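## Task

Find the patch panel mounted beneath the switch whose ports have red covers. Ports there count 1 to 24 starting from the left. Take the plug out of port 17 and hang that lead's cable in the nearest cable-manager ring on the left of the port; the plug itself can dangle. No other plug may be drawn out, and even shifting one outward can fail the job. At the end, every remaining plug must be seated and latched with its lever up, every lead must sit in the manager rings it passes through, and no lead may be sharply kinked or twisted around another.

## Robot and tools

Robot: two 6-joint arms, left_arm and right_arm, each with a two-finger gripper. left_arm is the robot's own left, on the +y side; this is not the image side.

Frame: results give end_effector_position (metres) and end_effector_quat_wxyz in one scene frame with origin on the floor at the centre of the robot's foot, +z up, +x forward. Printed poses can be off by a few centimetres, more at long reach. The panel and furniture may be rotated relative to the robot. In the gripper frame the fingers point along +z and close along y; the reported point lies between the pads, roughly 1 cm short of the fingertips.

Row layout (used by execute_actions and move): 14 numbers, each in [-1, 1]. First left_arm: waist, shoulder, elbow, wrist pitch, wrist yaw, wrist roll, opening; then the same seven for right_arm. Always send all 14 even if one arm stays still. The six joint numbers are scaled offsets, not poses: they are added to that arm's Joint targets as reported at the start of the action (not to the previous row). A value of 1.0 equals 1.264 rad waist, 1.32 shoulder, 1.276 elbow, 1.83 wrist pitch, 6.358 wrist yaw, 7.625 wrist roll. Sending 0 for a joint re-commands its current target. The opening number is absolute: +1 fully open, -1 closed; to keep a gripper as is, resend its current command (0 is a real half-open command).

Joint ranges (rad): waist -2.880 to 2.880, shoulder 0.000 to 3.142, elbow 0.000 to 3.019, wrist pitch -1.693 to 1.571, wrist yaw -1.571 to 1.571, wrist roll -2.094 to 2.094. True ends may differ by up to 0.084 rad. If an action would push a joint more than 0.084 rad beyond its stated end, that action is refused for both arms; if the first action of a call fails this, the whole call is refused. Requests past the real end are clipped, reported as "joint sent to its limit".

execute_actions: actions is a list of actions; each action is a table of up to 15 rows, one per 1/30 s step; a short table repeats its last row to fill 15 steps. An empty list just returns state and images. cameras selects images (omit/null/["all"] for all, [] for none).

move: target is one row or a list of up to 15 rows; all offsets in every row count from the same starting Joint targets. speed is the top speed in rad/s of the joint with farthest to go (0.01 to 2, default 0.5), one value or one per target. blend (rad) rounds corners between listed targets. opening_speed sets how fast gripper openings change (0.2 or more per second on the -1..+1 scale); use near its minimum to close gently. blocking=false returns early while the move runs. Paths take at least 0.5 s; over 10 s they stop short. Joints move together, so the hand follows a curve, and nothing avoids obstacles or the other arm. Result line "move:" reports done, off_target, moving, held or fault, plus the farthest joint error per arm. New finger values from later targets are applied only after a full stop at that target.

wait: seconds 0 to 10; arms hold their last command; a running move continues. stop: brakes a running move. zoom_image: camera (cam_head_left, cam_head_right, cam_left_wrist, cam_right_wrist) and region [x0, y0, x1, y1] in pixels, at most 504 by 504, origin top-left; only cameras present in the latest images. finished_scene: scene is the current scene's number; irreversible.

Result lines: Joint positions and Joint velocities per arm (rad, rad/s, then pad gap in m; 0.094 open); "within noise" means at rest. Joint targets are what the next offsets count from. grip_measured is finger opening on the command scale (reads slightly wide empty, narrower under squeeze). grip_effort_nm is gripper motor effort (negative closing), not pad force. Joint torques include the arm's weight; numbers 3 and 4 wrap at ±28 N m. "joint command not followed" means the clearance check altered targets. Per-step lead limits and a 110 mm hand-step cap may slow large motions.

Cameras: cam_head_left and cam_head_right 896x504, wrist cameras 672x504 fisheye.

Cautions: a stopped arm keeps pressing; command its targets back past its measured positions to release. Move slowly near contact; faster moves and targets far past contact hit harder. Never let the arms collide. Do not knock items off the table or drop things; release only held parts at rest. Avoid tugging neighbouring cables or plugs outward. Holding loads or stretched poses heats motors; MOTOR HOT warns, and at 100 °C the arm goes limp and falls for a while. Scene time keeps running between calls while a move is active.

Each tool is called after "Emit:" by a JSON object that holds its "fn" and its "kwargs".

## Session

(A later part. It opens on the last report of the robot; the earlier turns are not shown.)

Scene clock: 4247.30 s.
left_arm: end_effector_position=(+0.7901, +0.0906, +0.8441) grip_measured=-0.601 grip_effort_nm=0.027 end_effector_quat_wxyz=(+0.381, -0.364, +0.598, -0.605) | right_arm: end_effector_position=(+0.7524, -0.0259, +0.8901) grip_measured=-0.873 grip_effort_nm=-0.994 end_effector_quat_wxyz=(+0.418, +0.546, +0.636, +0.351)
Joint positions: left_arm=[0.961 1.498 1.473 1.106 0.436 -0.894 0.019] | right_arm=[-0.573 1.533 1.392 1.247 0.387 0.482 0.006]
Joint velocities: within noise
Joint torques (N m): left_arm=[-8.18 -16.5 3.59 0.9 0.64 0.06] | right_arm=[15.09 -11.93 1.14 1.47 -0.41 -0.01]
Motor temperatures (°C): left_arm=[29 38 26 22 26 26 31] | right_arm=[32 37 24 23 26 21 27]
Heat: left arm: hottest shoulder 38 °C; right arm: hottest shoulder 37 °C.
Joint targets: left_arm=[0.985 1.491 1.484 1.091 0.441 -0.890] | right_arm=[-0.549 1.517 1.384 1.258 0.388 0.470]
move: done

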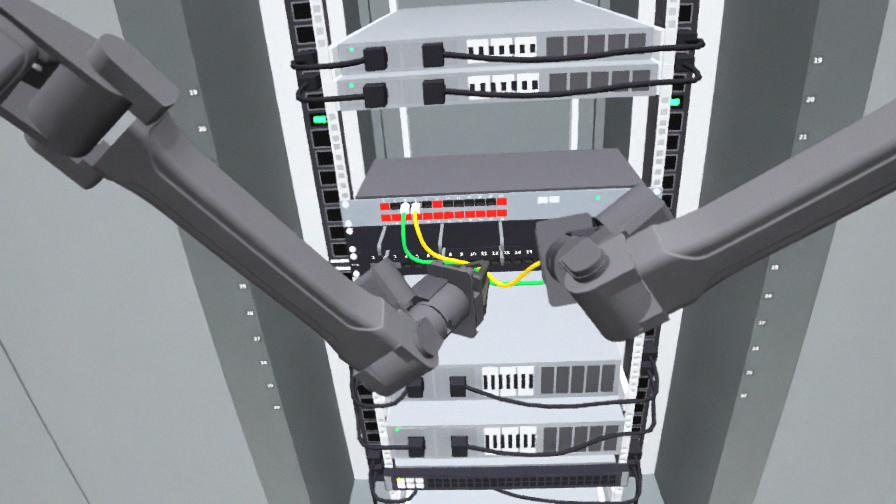

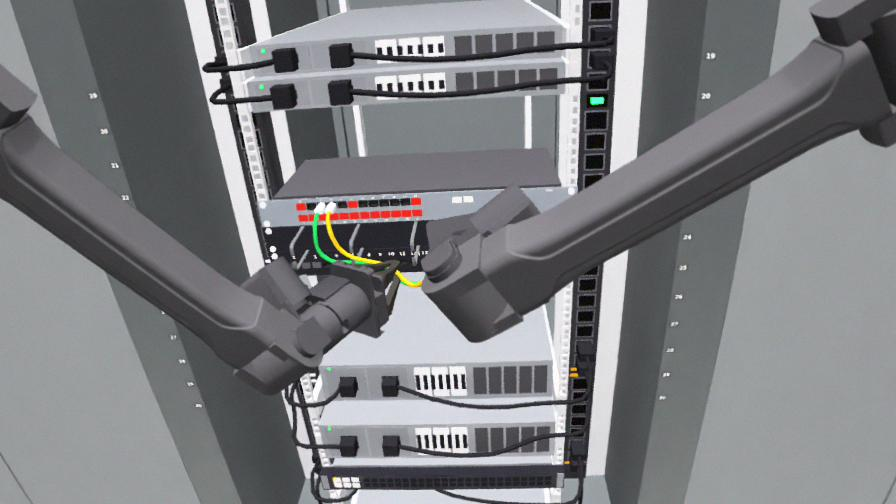

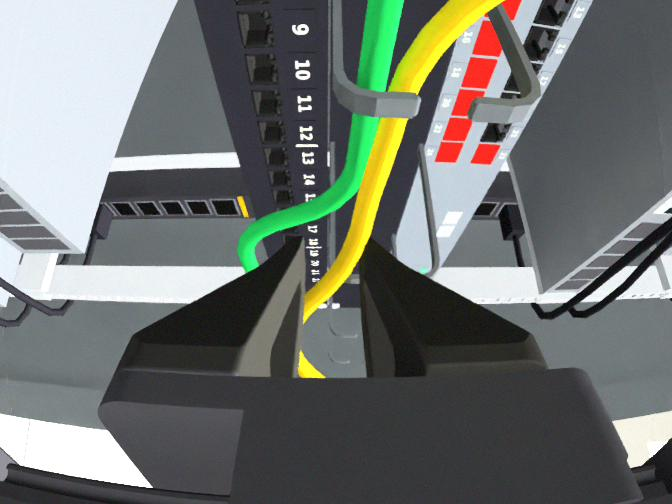

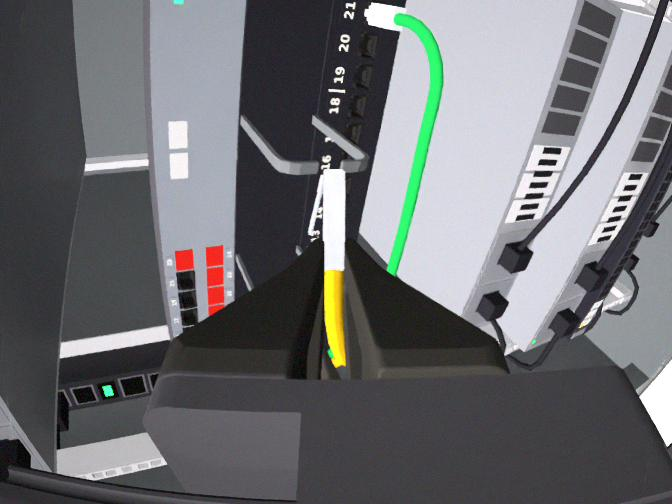

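Emit:
{"fn": "move", "kwargs": {"target": [0,0,0,0,0,0,-0.95,0,0,0,0,0,0,-0.95], "opening_speed": 0.3, "cameras": ["cam_left_wrist","cam_head_left","cam_head_right"]}}

Emit:
{"fn": "zoom_image", "kwargs": {"camera": "cam_left_wrist", "region": [200, 50, 500, 350]}}

Emit:
{"fn": "zoom_image", "kwargs": {"camera": "cam_head_left", "region": [420, 210, 580, 300]}}

Emit:
{"fn": "zoom_image", "kwargs": {"camera": "cam_head_right", "region": [330, 210, 490, 300]}}

Scene clock: 4259.17 s.
left_arm: end_effector_position=(+0.7932, +0.0941, +0.8464) grip_measured=-0.902 grip_effort_nm=-1.018 end_effector_quat_wxyz=(+0.385, -0.362, +0.597, -0.604) | right_arm: end_effector_position=(+0.7536, -0.0277, +0.8913) grip_measured=-0.873 grip_effort_nm=-0.999 end_effector_quat_wxyz=(+0.420, +0.546, +0.634, +0.351)
Joint positions: left_arm=[0.963 1.493 1.476 1.105 0.436 -0.892 0.005] | right_arm=[-0.573 1.53 1.392 1.249 0.387 0.481 0.006]
Joint velocities: within noise
Joint torques (N m): left_arm=[-8.12 -16.26 3.41 0.95 0.63 0.05] | right_arm=[15.38 -11.58 1.16 1.39 -0.42 -0.02]
Motor temperatures (°C): left_arm=[28 40 26 22 26 26 30] | right_arm=[32 37 24 23 26 21 27]
Heat: left arm: hottest shoulder 40 °C; right arm: hottest shoulder 37 °C.
Joint targets: left_arm=[0.985 1.491 1.484 1.091 0.441 -0.890] | right_arm=[-0.549 1.517 1.384 1.259 0.388 0.470]
move: done
Images, in order (width x height): cam_head_left 896x504, cam_head_right 896x504, cam_left_wrist 672x504.

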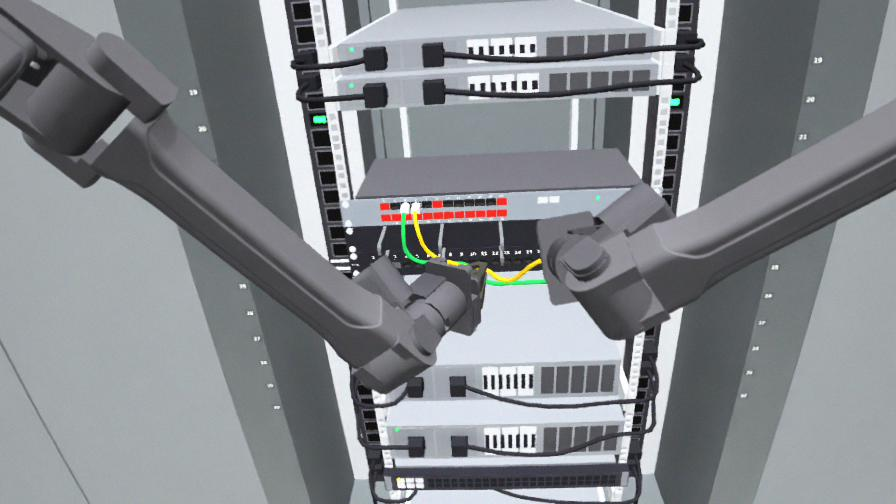

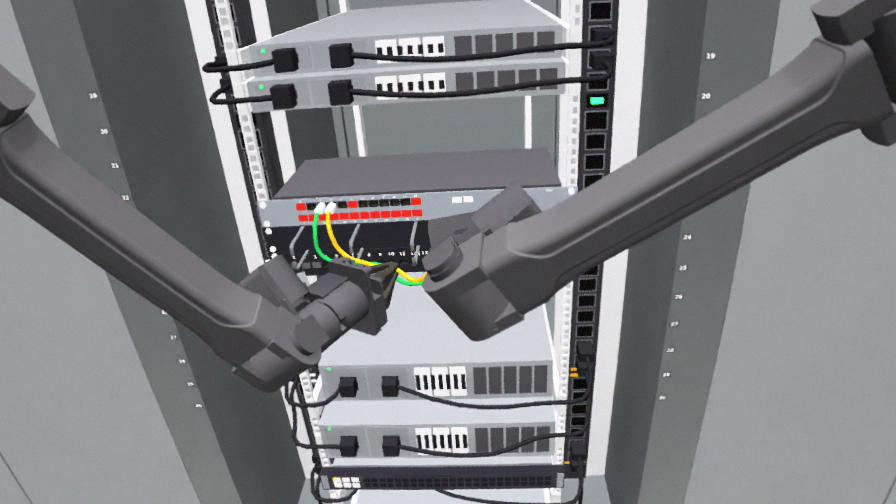

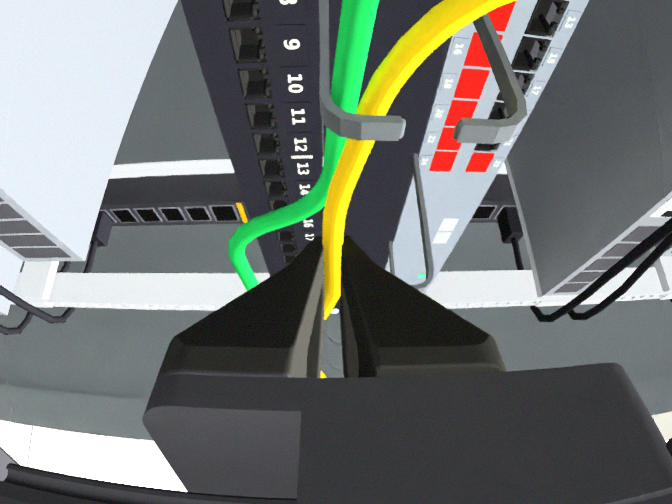

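Scaled by 1.680 from the camera's 672x504 image, which has a finer 960x720 frame.

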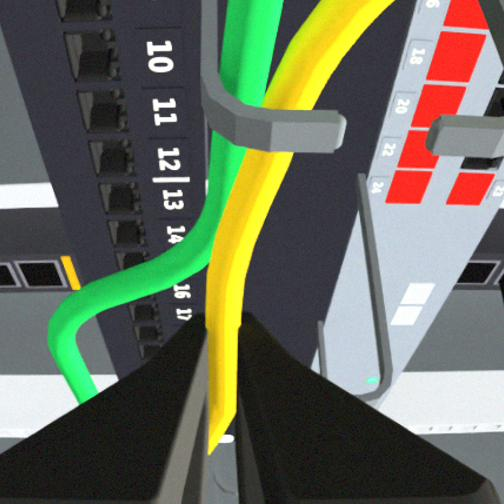

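Scaled by 3.150 from the camera's 896x504 image, which has a finer 1280x720 frame.

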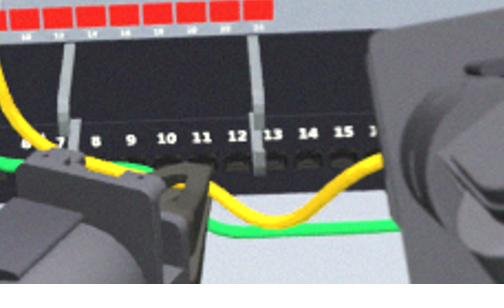

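Scaled by 3.150 from the camera's 896x504 image, which has a finer 1280x720 frame.

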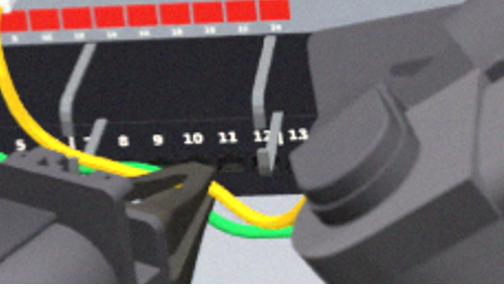

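Emit:
{"fn": "move", "kwargs": {"target": [-0.0578,-0.0417,-0.0525,-0.0148,-0.002,0.0045,-0.95,-0.0609,0.0735,0.0956,-0.0251,0,0,-0.95], "speed": 0.12}}

Emit:
{"fn": "zoom_image", "kwargs": {"camera": "cam_left_wrist", "region": [200, 50, 500, 350]}}

Emit:
{"fn": "zoom_image", "kwargs": {"camera": "cam_head_left", "region": [420, 210, 580, 300]}}

Emit:
{"fn": "zoom_image", "kwargs": {"camera": "cam_head_right", "region": [330, 210, 490, 300]}}

Scene clock: 4314.67 s.
left_arm: end_effector_position=(+0.7934, +0.0971, +0.8666) grip_measured=-0.904 grip_effort_nm=-1.062 end_effector_quat_wxyz=(+0.385, -0.360, +0.602, -0.600) | right_arm: end_effector_position=(+0.7708, -0.0301, +0.8653) grip_measured=-0.873 grip_effort_nm=-0.999 end_effector_quat_wxyz=(+0.435, +0.545, +0.634, +0.334)
Joint positions: left_arm=[0.943 1.44 1.432 1.079 0.423 -0.86 0.004] | right_arm=[-0.614 1.587 1.487 1.23 0.389 0.481 0.006]
Joint velocities: within noise
Joint torques (N m): left_arm=[-12.57 -15.91 1.8 0.84 0.65 0.08] | right_arm=[12.4 -9.41 3.54 0.28 -0.52 -0.02]
Motor temperatures (°C): left_arm=[28 43 26 22 27 26 32] | right_arm=[32 38 24 23 26 22 27]
Heat: left arm: hottest shoulder 43 °C; right arm: hottest shoulder 38 °C.
Joint targets: left_arm=[0.912 1.436 1.417 1.064 0.428 -0.856] | right_arm=[-0.626 1.614 1.506 1.213 0.387 0.470]
move: done

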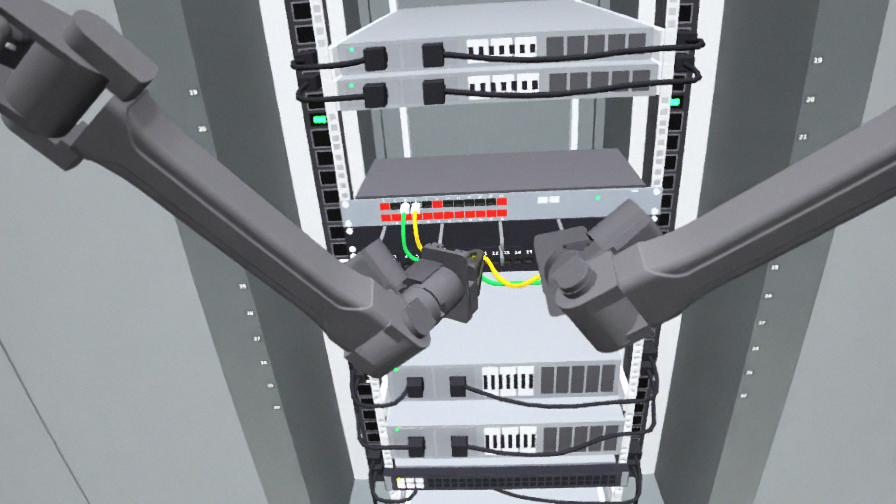

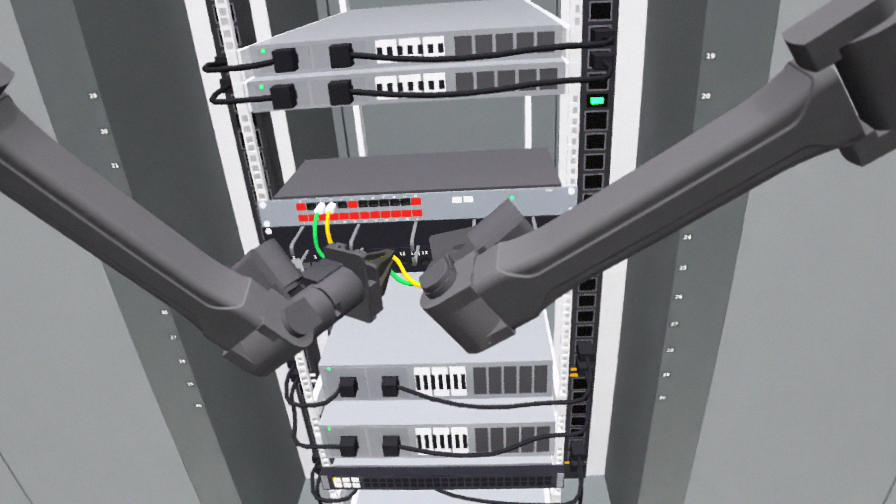

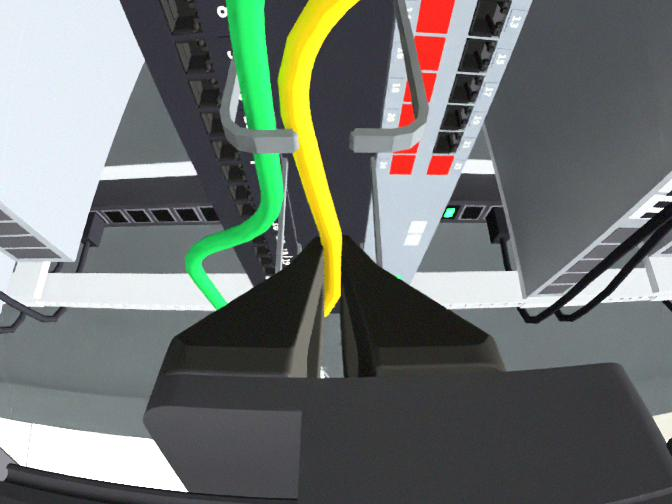

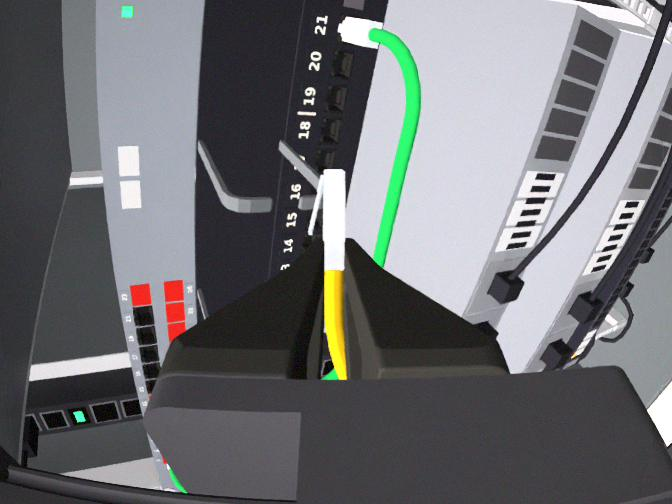

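Scaled by 1.680 from the camera's 672x504 image, which has a finer 960x720 frame.

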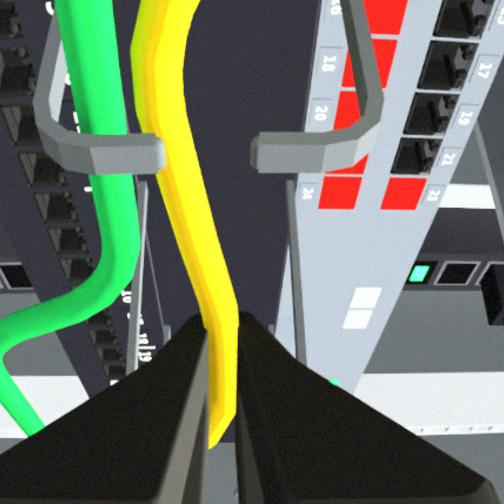

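Scaled by 3.150 from the camera's 896x504 image, which has a finer 1280x720 frame.

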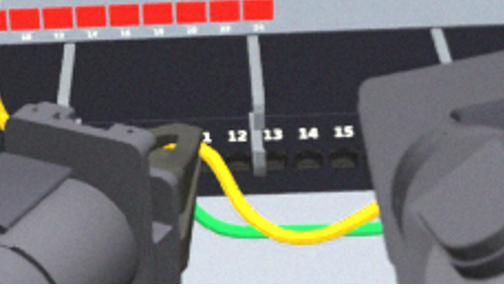

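Scaled by 3.150 from the camera's 896x504 image, which has a finer 1280x720 frame.

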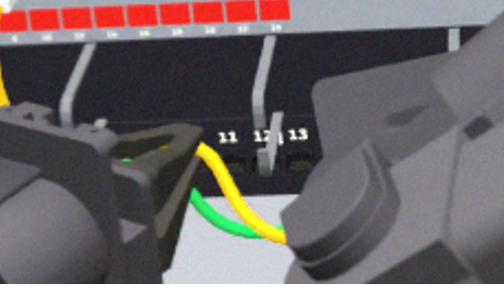

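Emit:
{"fn": "move", "kwargs": {"target": [-0.0174,0.0439,0.0298,0.0246,0,0,-0.95,0.0839,0.1591,0.2147,0.1699,0.0327,-0.0104,-0.95], "speed": 0.15}}

Emit:
{"fn": "zoom_image", "kwargs": {"camera": "cam_left_wrist", "region": [200, 50, 500, 350]}}

Emit:
{"fn": "zoom_image", "kwargs": {"camera": "cam_head_left", "region": [420, 210, 580, 300]}}

Emit:
{"fn": "zoom_image", "kwargs": {"camera": "cam_head_right", "region": [330, 210, 490, 300]}}

Scene clock: 4387.70 s.
left_arm: end_effector_position=(+0.8011, +0.0946, +0.8818) grip_measured=-0.904 grip_effort_nm=-1.057 end_effector_quat_wxyz=(+0.398, -0.359, +0.586, -0.608) | right_arm: end_effector_position=(+0.7747, -0.0259, +0.8645) grip_measured=-0.873 grip_effort_nm=-0.999 end_effector_quat_wxyz=(+0.497, +0.646, +0.523, +0.250)
Joint positions: left_arm=[0.921 1.441 1.447 1.103 0.423 -0.859 0.004] | right_arm=[-0.556 1.799 1.759 1.518 0.598 0.401 0.006]
Joint velocities: within noise
Joint torques (N m): left_arm=[-12.92 -12.04 3.52 1.74 0.66 0.06] | right_arm=[19.19 -8.76 3.86 1.09 -0.59 0.01]
Motor temperatures (°C): left_arm=[29 40 25 22 27 26 32] | right_arm=[31 36 25 23 26 22 27]
Heat: left arm: hottest shoulder 40 °C; right arm: hottest shoulder 36 °C.
Joint targets: left_arm=[0.890 1.494 1.455 1.109 0.429 -0.856] | right_arm=[-0.520 1.824 1.780 1.524 0.595 0.390]
move: off_target (left_arm, right_arm); left_arm: the shoulder is farthest, 0.053 rad from its target; right_arm: the waist is farthest, 0.036 rad from its target

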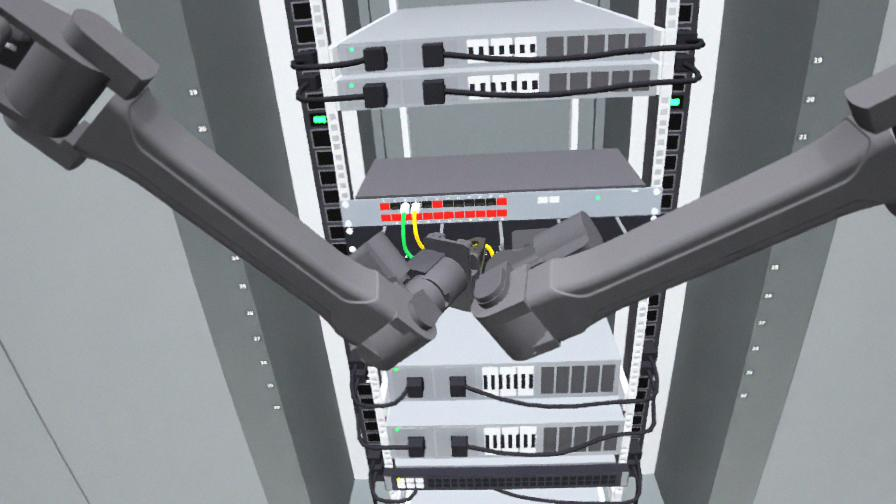

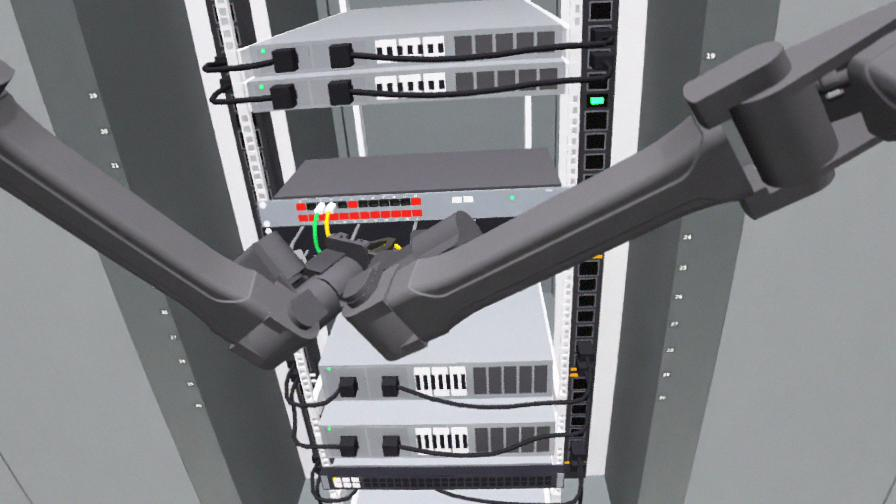

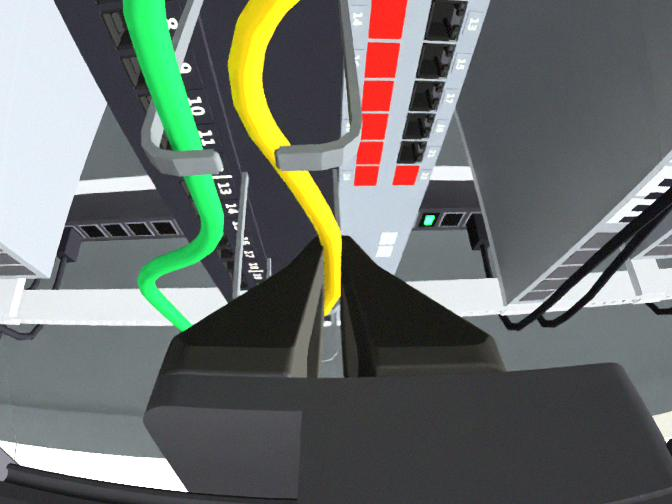

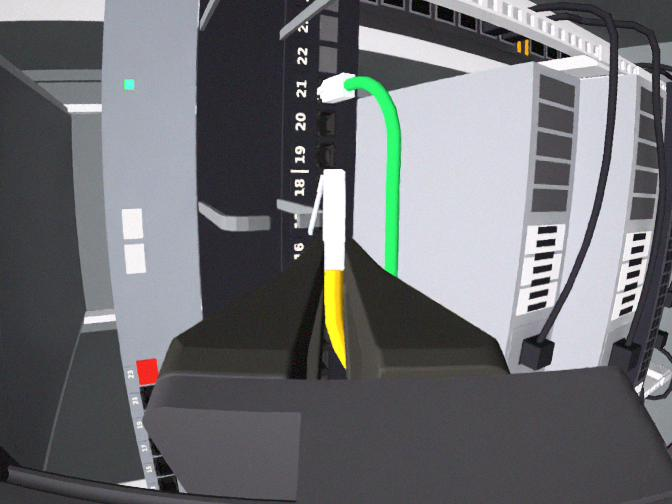

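Scaled by 1.680 from the camera's 672x504 image, which has a finer 960x720 frame.

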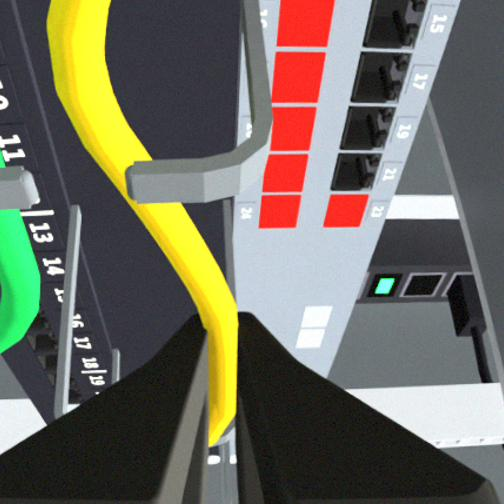

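Scaled by 3.150 from the camera's 896x504 image, which has a finer 1280x720 frame.

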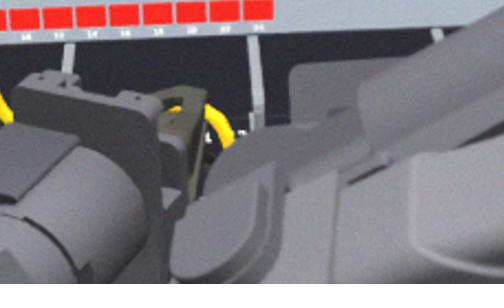

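Scaled by 3.150 from the camera's 896x504 image, which has a finer 1280x720 frame.

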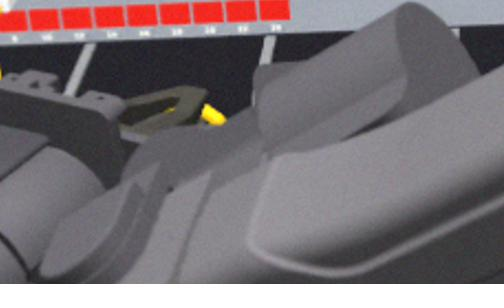

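Emit:
{"fn": "move", "kwargs": {"target": [0.0079,0.0311,0.0055,0.0251,0,0,-0.95,0,0,0,0,0,0,-0.95], "speed": 0.1, "cameras": ["cam_left_wrist"]}}

Scene clock: 4411.13 s.
left_arm: end_effector_position=(+0.7945, +0.0873, +0.8718) grip_measured=-0.904 grip_effort_nm=-1.057 end_effector_quat_wxyz=(+0.408, -0.358, +0.581, -0.607) | right_arm: end_effector_position=(+0.7752, -0.0264, +0.8648) grip_measured=-0.873 grip_effort_nm=-0.999 end_effector_quat_wxyz=(+0.498, +0.646, +0.523, +0.250)
Joint positions: left_arm=[0.921 1.48 1.459 1.152 0.421 -0.857 0.004] | right_arm=[-0.556 1.799 1.761 1.519 0.598 0.399 0.006]
Joint velocities: within noise
Joint torques (N m): left_arm=[-12.28 -11.69 3.02 1.59 0.73 0.03] | right_arm=[18.96 -8.82 3.73 1.01 -0.6 0.03]
Motor temperatures (°C): left_arm=[29 41 25 22 27 26 33] | right_arm=[32 35 25 23 26 22 27]
Heat: left arm: hottest shoulder 41 °C; right arm: hottest shoulder 35 °C.
Joint targets: left_arm=[0.900 1.535 1.462 1.155 0.429 -0.856] | right_arm=[-0.520 1.824 1.780 1.524 0.595 0.390]
move: off_target (left_arm, right_arm); left_arm: the shoulder is farthest, 0.055 rad from its target; right_arm: the waist is farthest, 0.036 rad from its target
Images, in order (width x height): cam_left_wrist 672x504.

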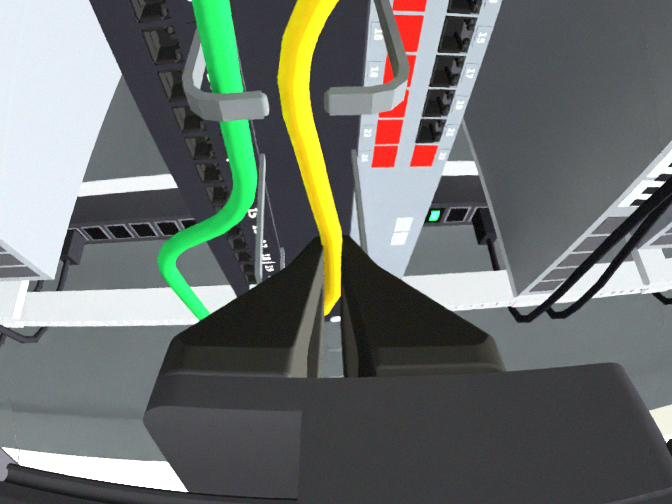

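Emit:
{"fn": "move", "kwargs": {"target": [0.0063,0.0148,0.0215,0.0011,0,0,-0.95,0,0,0,0,0,0,-0.95], "speed": 0.1, "cameras": ["cam_left_wrist"]}}

Emit:
{"fn": "zoom_image", "kwargs": {"camera": "cam_left_wrist", "region": [180, 30, 480, 330]}}

Scene clock: 4422.40 s.
left_arm: end_effector_position=(+0.7998, +0.0859, +0.8696) grip_measured=-0.904 grip_effort_nm=-1.057 end_effector_quat_wxyz=(+0.413, -0.356, +0.578, -0.607) | right_arm: end_effector_position=(+0.7752, -0.0264, +0.8648) grip_measured=-0.873 grip_effort_nm=-0.989 end_effector_quat_wxyz=(+0.498, +0.645, +0.523, +0.249)
Joint positions: left_arm=[0.921 1.497 1.486 1.154 0.421 -0.856 0.004] | right_arm=[-0.556 1.799 1.761 1.519 0.598 0.399 0.006]
Joint velocities: within noise
Joint torques (N m): left_arm=[-11.87 -11.69 3.18 1.57 0.74 0.03] | right_arm=[18.96 -9.05 3.79 1.02 -0.59 0.01]
Motor temperatures (°C): left_arm=[29 39 25 22 28 26 33] | right_arm=[33 35 25 23 26 21 27]
Heat: left arm: hottest shoulder 39 °C; right arm: hottest shoulder 35 °C.
Joint targets: left_arm=[0.908 1.554 1.490 1.157 0.429 -0.856] | right_arm=[-0.520 1.824 1.780 1.524 0.595 0.390]
move: off_target (left_arm, right_arm); left_arm: the shoulder is farthest, 0.058 rad from its target; right_arm: the waist is farthest, 0.036 rad from its target
Images, in order (width x height): cam_left_wrist 672x504.

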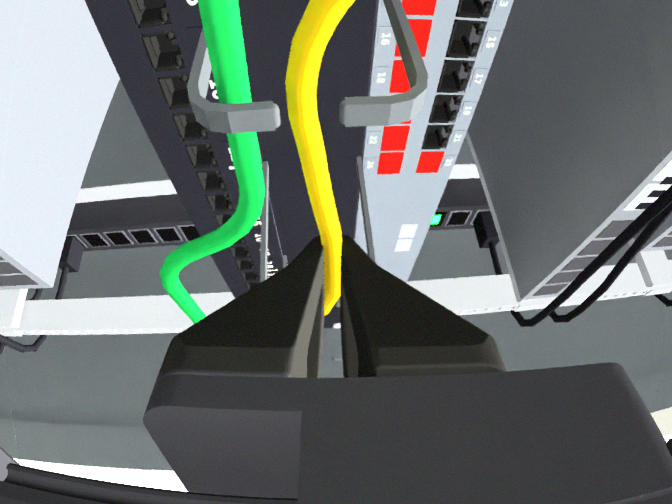

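Scaled by 1.680 from the camera's 672x504 image, which has a finer 960x720 frame.

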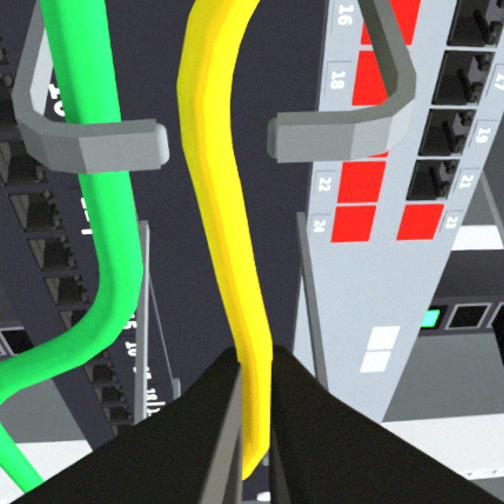

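Emit:
{"fn": "move", "kwargs": {"target": [0,0,0,-0.0115,-0.0055,0,-0.95,0,0,0,0,0,0,-0.95], "speed": 0.1, "cameras": ["cam_left_wrist"]}}

Emit:
{"fn": "zoom_image", "kwargs": {"camera": "cam_left_wrist", "region": [180, 30, 480, 330]}}

Scene clock: 4456.90 s.
left_arm: end_effector_position=(+0.8017, +0.0895, +0.8653) grip_measured=-0.904 grip_effort_nm=-1.062 end_effector_quat_wxyz=(+0.416, -0.369, +0.579, -0.596) | right_arm: end_effector_position=(+0.7752, -0.0258, +0.8655) grip_measured=-0.873 grip_effort_nm=-0.999 end_effector_quat_wxyz=(+0.497, +0.646, +0.523, +0.250)
Joint positions: left_arm=[0.921 1.498 1.487 1.154 0.387 -0.856 0.004] | right_arm=[-0.555 1.799 1.761 1.519 0.598 0.399 0.006]
Joint velocities: within noise
Joint torques (N m): left_arm=[-11.99 -11.52 3.04 0.9 0.71 0.03] | right_arm=[18.96 -8.7 3.75 0.96 -0.6 0.02]
Motor temperatures (°C): left_arm=[29 39 25 22 28 26 33] | right_arm=[34 34 25 23 26 21 28]
Heat: left arm: hottest shoulder 39 °C; right arm: hottest waist 34 °C.
Joint targets: left_arm=[0.908 1.554 1.490 1.136 0.394 -0.856] | right_arm=[-0.519 1.824 1.780 1.524 0.595 0.390]
move: off_target (left_arm); left_arm: the shoulder is farthest, 0.056 rad from its target
Images, in order (width x height): cam_left_wrist 672x504.

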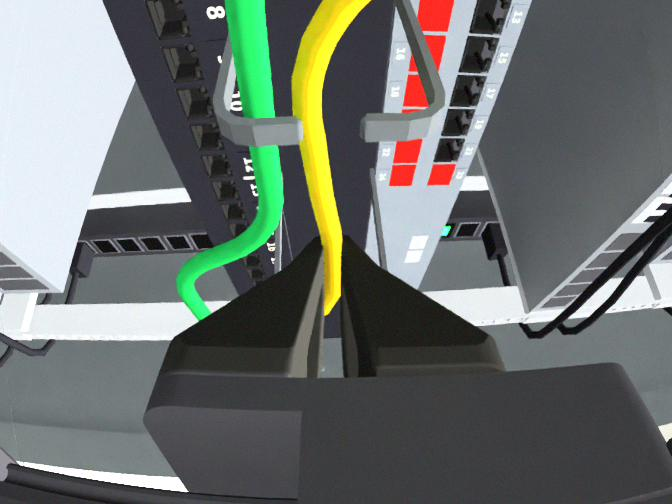

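Scaled by 1.680 from the camera's 672x504 image, which has a finer 960x720 frame.

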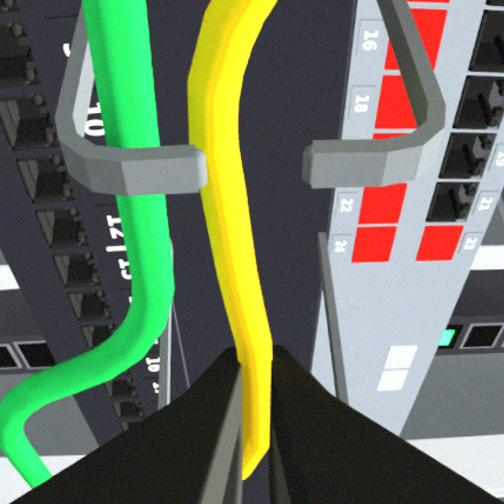

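Emit:
{"fn": "move", "kwargs": {"target": [-0.004,0.0068,0.0525,-0.0158,0,0,-0.95,0,0,0,0,0,0,-0.95], "speed": 0.08, "cameras": ["cam_left_wrist"]}}

Emit:
{"fn": "zoom_image", "kwargs": {"camera": "cam_left_wrist", "region": [180, 30, 480, 330]}}

Scene clock: 4473.73 s.
left_arm: end_effector_position=(+0.8201, +0.0918, +0.8671) grip_measured=-0.904 grip_effort_nm=-1.062 end_effector_quat_wxyz=(+0.423, -0.368, +0.575, -0.596) | right_arm: end_effector_position=(+0.7746, -0.0240, +0.8659) grip_measured=-0.873 grip_effort_nm=-0.994 end_effector_quat_wxyz=(+0.496, +0.646, +0.523, +0.251)
Joint positions: left_arm=[0.921 1.511 1.546 1.122 0.386 -0.856 0.004] | right_arm=[-0.552 1.801 1.761 1.519 0.598 0.399 0.006]
Joint velocities: within noise
Joint torques (N m): left_arm=[-12.22 -12.22 3.99 0.92 0.71 0.01] | right_arm=[18.67 -8.94 3.77 0.95 -0.58 0]
Motor temperatures (°C): left_arm=[29 39 25 22 28 26 33] | right_arm=[34 34 25 23 26 21 28]
Heat: left arm: hottest shoulder 39 °C; right arm: hottest waist 34 °C.
Joint targets: left_arm=[0.903 1.563 1.557 1.107 0.394 -0.856] | right_arm=[-0.519 1.824 1.780 1.524 0.595 0.390]
move: off_target (left_arm); left_arm: the shoulder is farthest, 0.052 rad from its target
Images, in order (width x height): cam_left_wrist 672x504.

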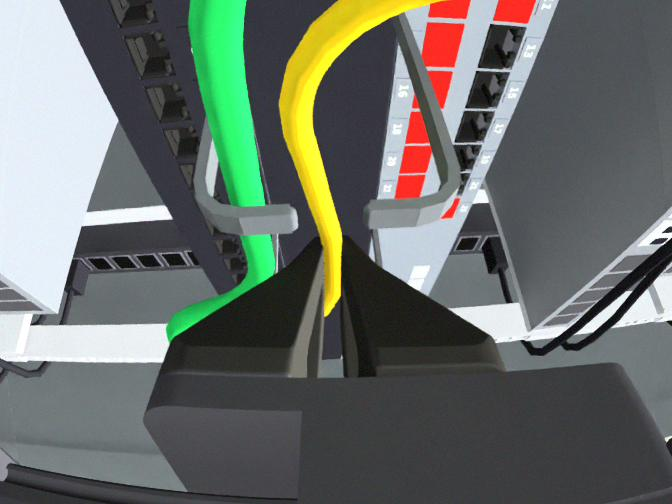

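Scaled by 1.680 from the camera's 672x504 image, which has a finer 960x720 frame.

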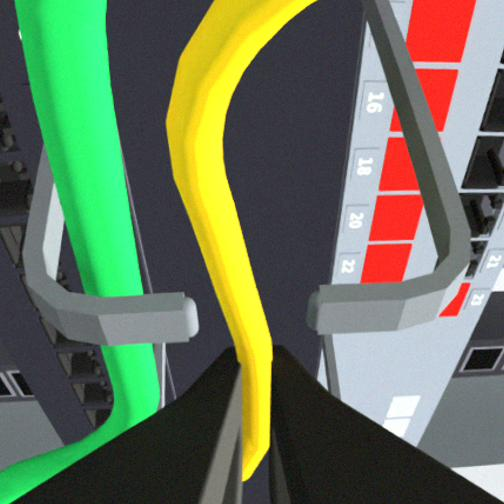

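Emit:
{"fn": "move", "kwargs": {"target": [-0.0119,0.0159,0.0392,-0.0158,0,0,-0.95,0,0,0,0,0,0,-0.95], "speed": 0.08, "cameras": ["cam_left_wrist","cam_head_left","cam_head_right"]}}

Emit:
{"fn": "zoom_image", "kwargs": {"camera": "cam_left_wrist", "region": [180, 30, 480, 330]}}

Emit:
{"fn": "zoom_image", "kwargs": {"camera": "cam_head_left", "region": [420, 210, 580, 300]}}

Emit:
{"fn": "zoom_image", "kwargs": {"camera": "cam_head_right", "region": [330, 210, 490, 300]}}

Scene clock: 4488.47 s.
left_arm: end_effector_position=(+0.8312, +0.0899, +0.8639) grip_measured=-0.904 grip_effort_nm=-1.057 end_effector_quat_wxyz=(+0.423, -0.368, +0.575, -0.596) | right_arm: end_effector_position=(+0.7736, -0.0220, +0.8659) grip_measured=-0.873 grip_effort_nm=-1.004 end_effector_quat_wxyz=(+0.495, +0.646, +0.524, +0.252)
Joint positions: left_arm=[0.921 1.529 1.592 1.096 0.386 -0.856 0.004] | right_arm=[-0.551 1.803 1.761 1.519 0.598 0.399 0.006]
Joint velocities: within noise
Joint torques (N m): left_arm=[-13.74 -12.4 4.41 0.8 0.72 0.03] | right_arm=[18.55 -9.05 3.78 0.99 -0.59 0.01]
Motor temperatures (°C): left_arm=[29 39 25 22 28 26 33] | right_arm=[34 35 25 23 26 21 28]
Heat: left arm: hottest shoulder 39 °C; right arm: hottest shoulder 35 °C.
Joint targets: left_arm=[0.888 1.584 1.607 1.078 0.394 -0.856] | right_arm=[-0.519 1.824 1.780 1.524 0.595 0.390]
move: off_target (left_arm); left_arm: the shoulder is farthest, 0.055 rad from its target
Images, in order (width x height): cam_head_left 896x504, cam_head_right 896x504, cam_left_wrist 672x504.

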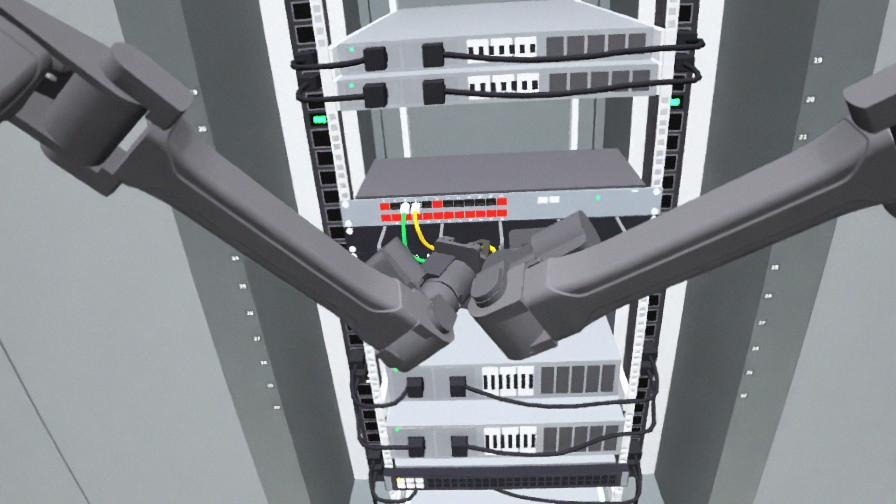

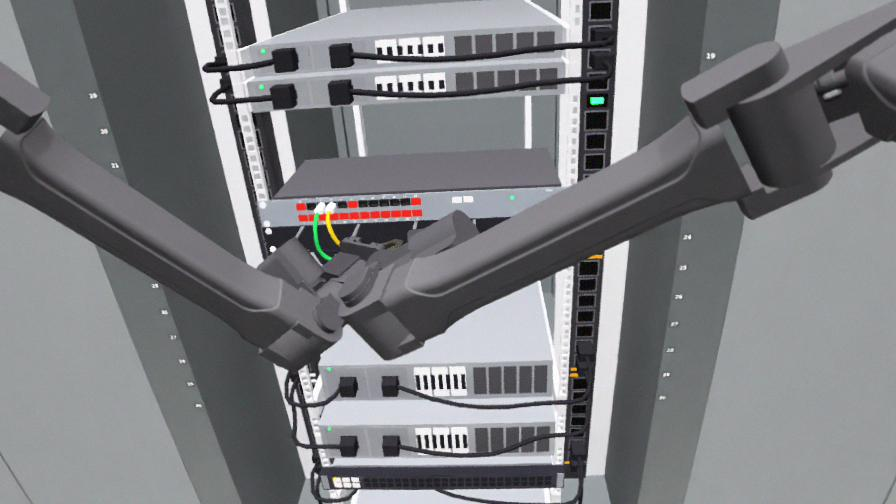

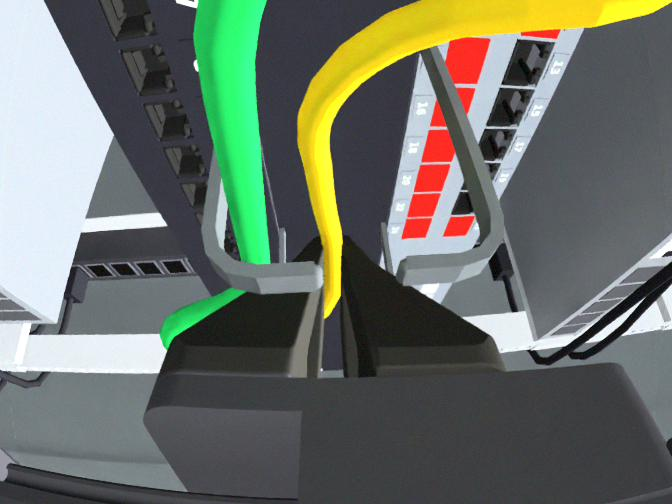

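Scaled by 1.680 from the camera's 672x504 image, which has a finer 960x720 frame.

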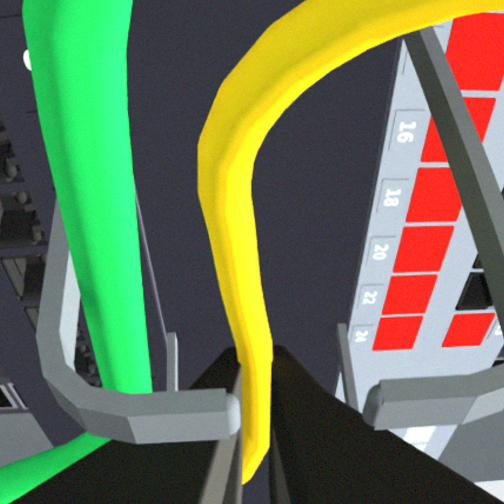

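Scaled by 3.150 from the camera's 896x504 image, which has a finer 1280x720 frame.

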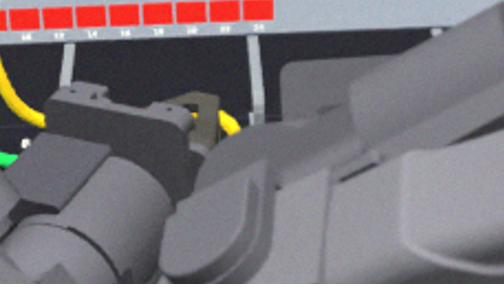

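Scaled by 3.150 from the camera's 896x504 image, which has a finer 1280x720 frame.

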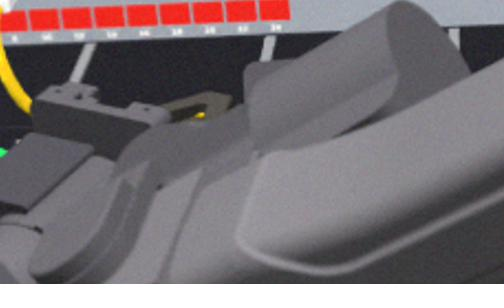

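Emit:
{"fn": "move", "kwargs": {"target": [0,0,0,0,0,0,-0.95,0,0,0,0,0,0,-0.6], "opening_speed": 0.2}}

Emit:
{"fn": "zoom_image", "kwargs": {"camera": "cam_right_wrist", "region": [150, 100, 500, 400]}}

Scene clock: 4501.23 s.
left_arm: end_effector_position=(+0.8314, +0.0899, +0.8635) grip_measured=-0.904 grip_effort_nm=-1.062 end_effector_quat_wxyz=(+0.423, -0.368, +0.575, -0.595) | right_arm: end_effector_position=(+0.7725, -0.0194, +0.8662) grip_measured=-0.602 grip_effort_nm=0.105 end_effector_quat_wxyz=(+0.494, +0.646, +0.525, +0.253)
Joint positions: left_arm=[0.921 1.529 1.593 1.094 0.385 -0.856 0.004] | right_arm=[-0.548 1.806 1.761 1.519 0.598 0.399 0.019]
Joint velocities: within noise
Joint torques (N m): left_arm=[-13.8 -12.4 4.34 0.81 0.76 0.03] | right_arm=[18.26 -9.35 3.71 1.06 -0.59 0]
Motor temperatures (°C): left_arm=[29 39 26 22 28 26 33] | right_arm=[34 34 25 23 26 21 27]
Heat: left arm: hottest shoulder 39 °C; right arm: hottest waist 34 °C.
Joint targets: left_arm=[0.888 1.584 1.606 1.078 0.394 -0.856] | right_arm=[-0.520 1.824 1.780 1.524 0.595 0.390]
move: off_target (left_arm); left_arm: the shoulder is farthest, 0.055 rad from its target

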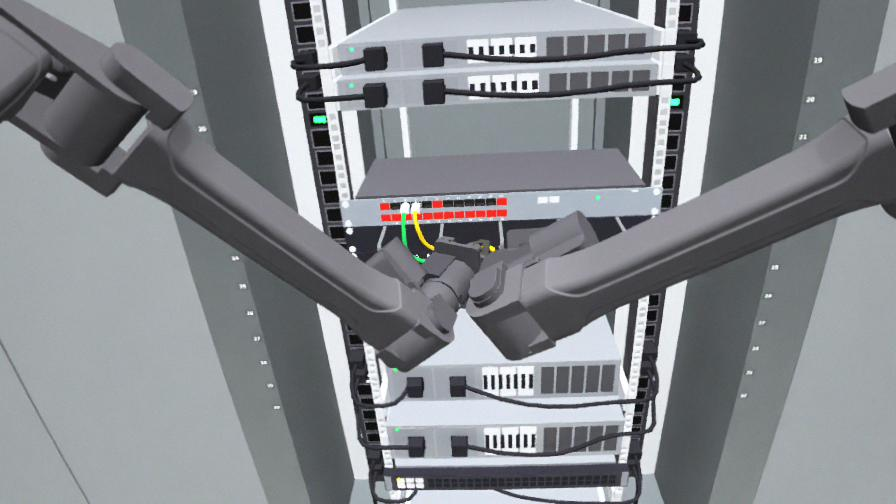

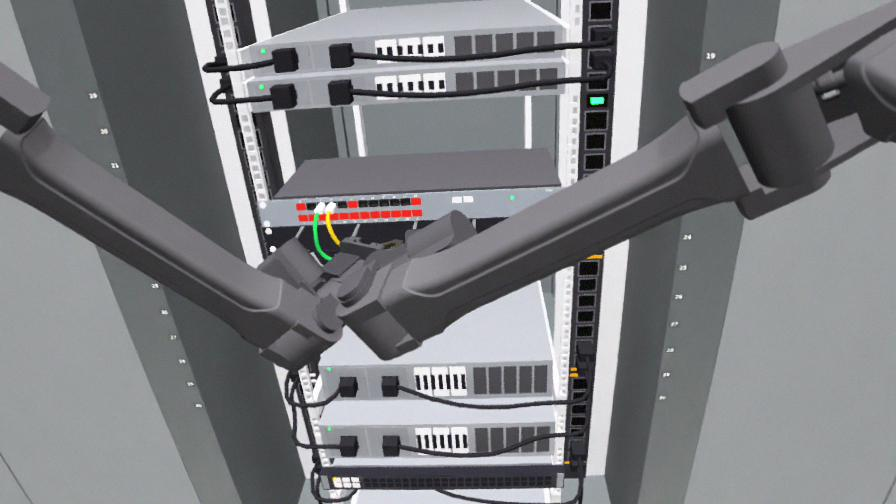

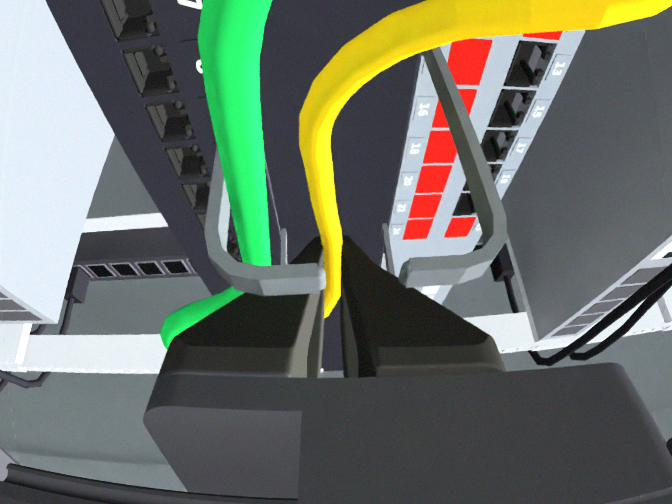

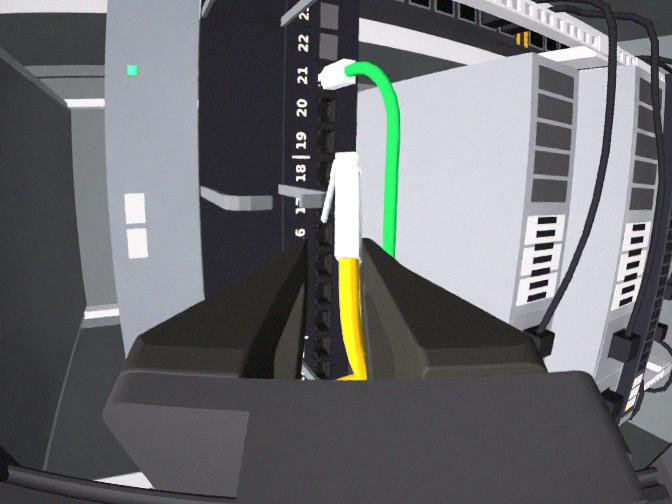

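Scaled by 1.440 from the camera's 672x504 image, which has a finer 960x720 frame.

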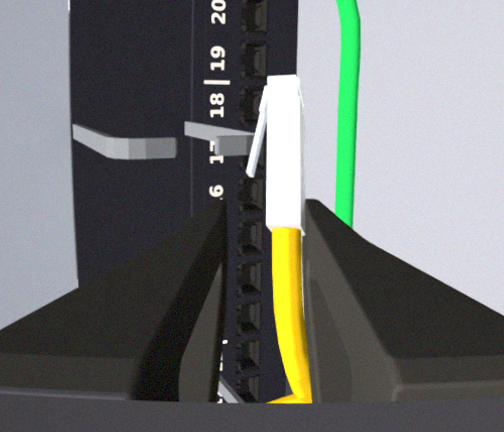

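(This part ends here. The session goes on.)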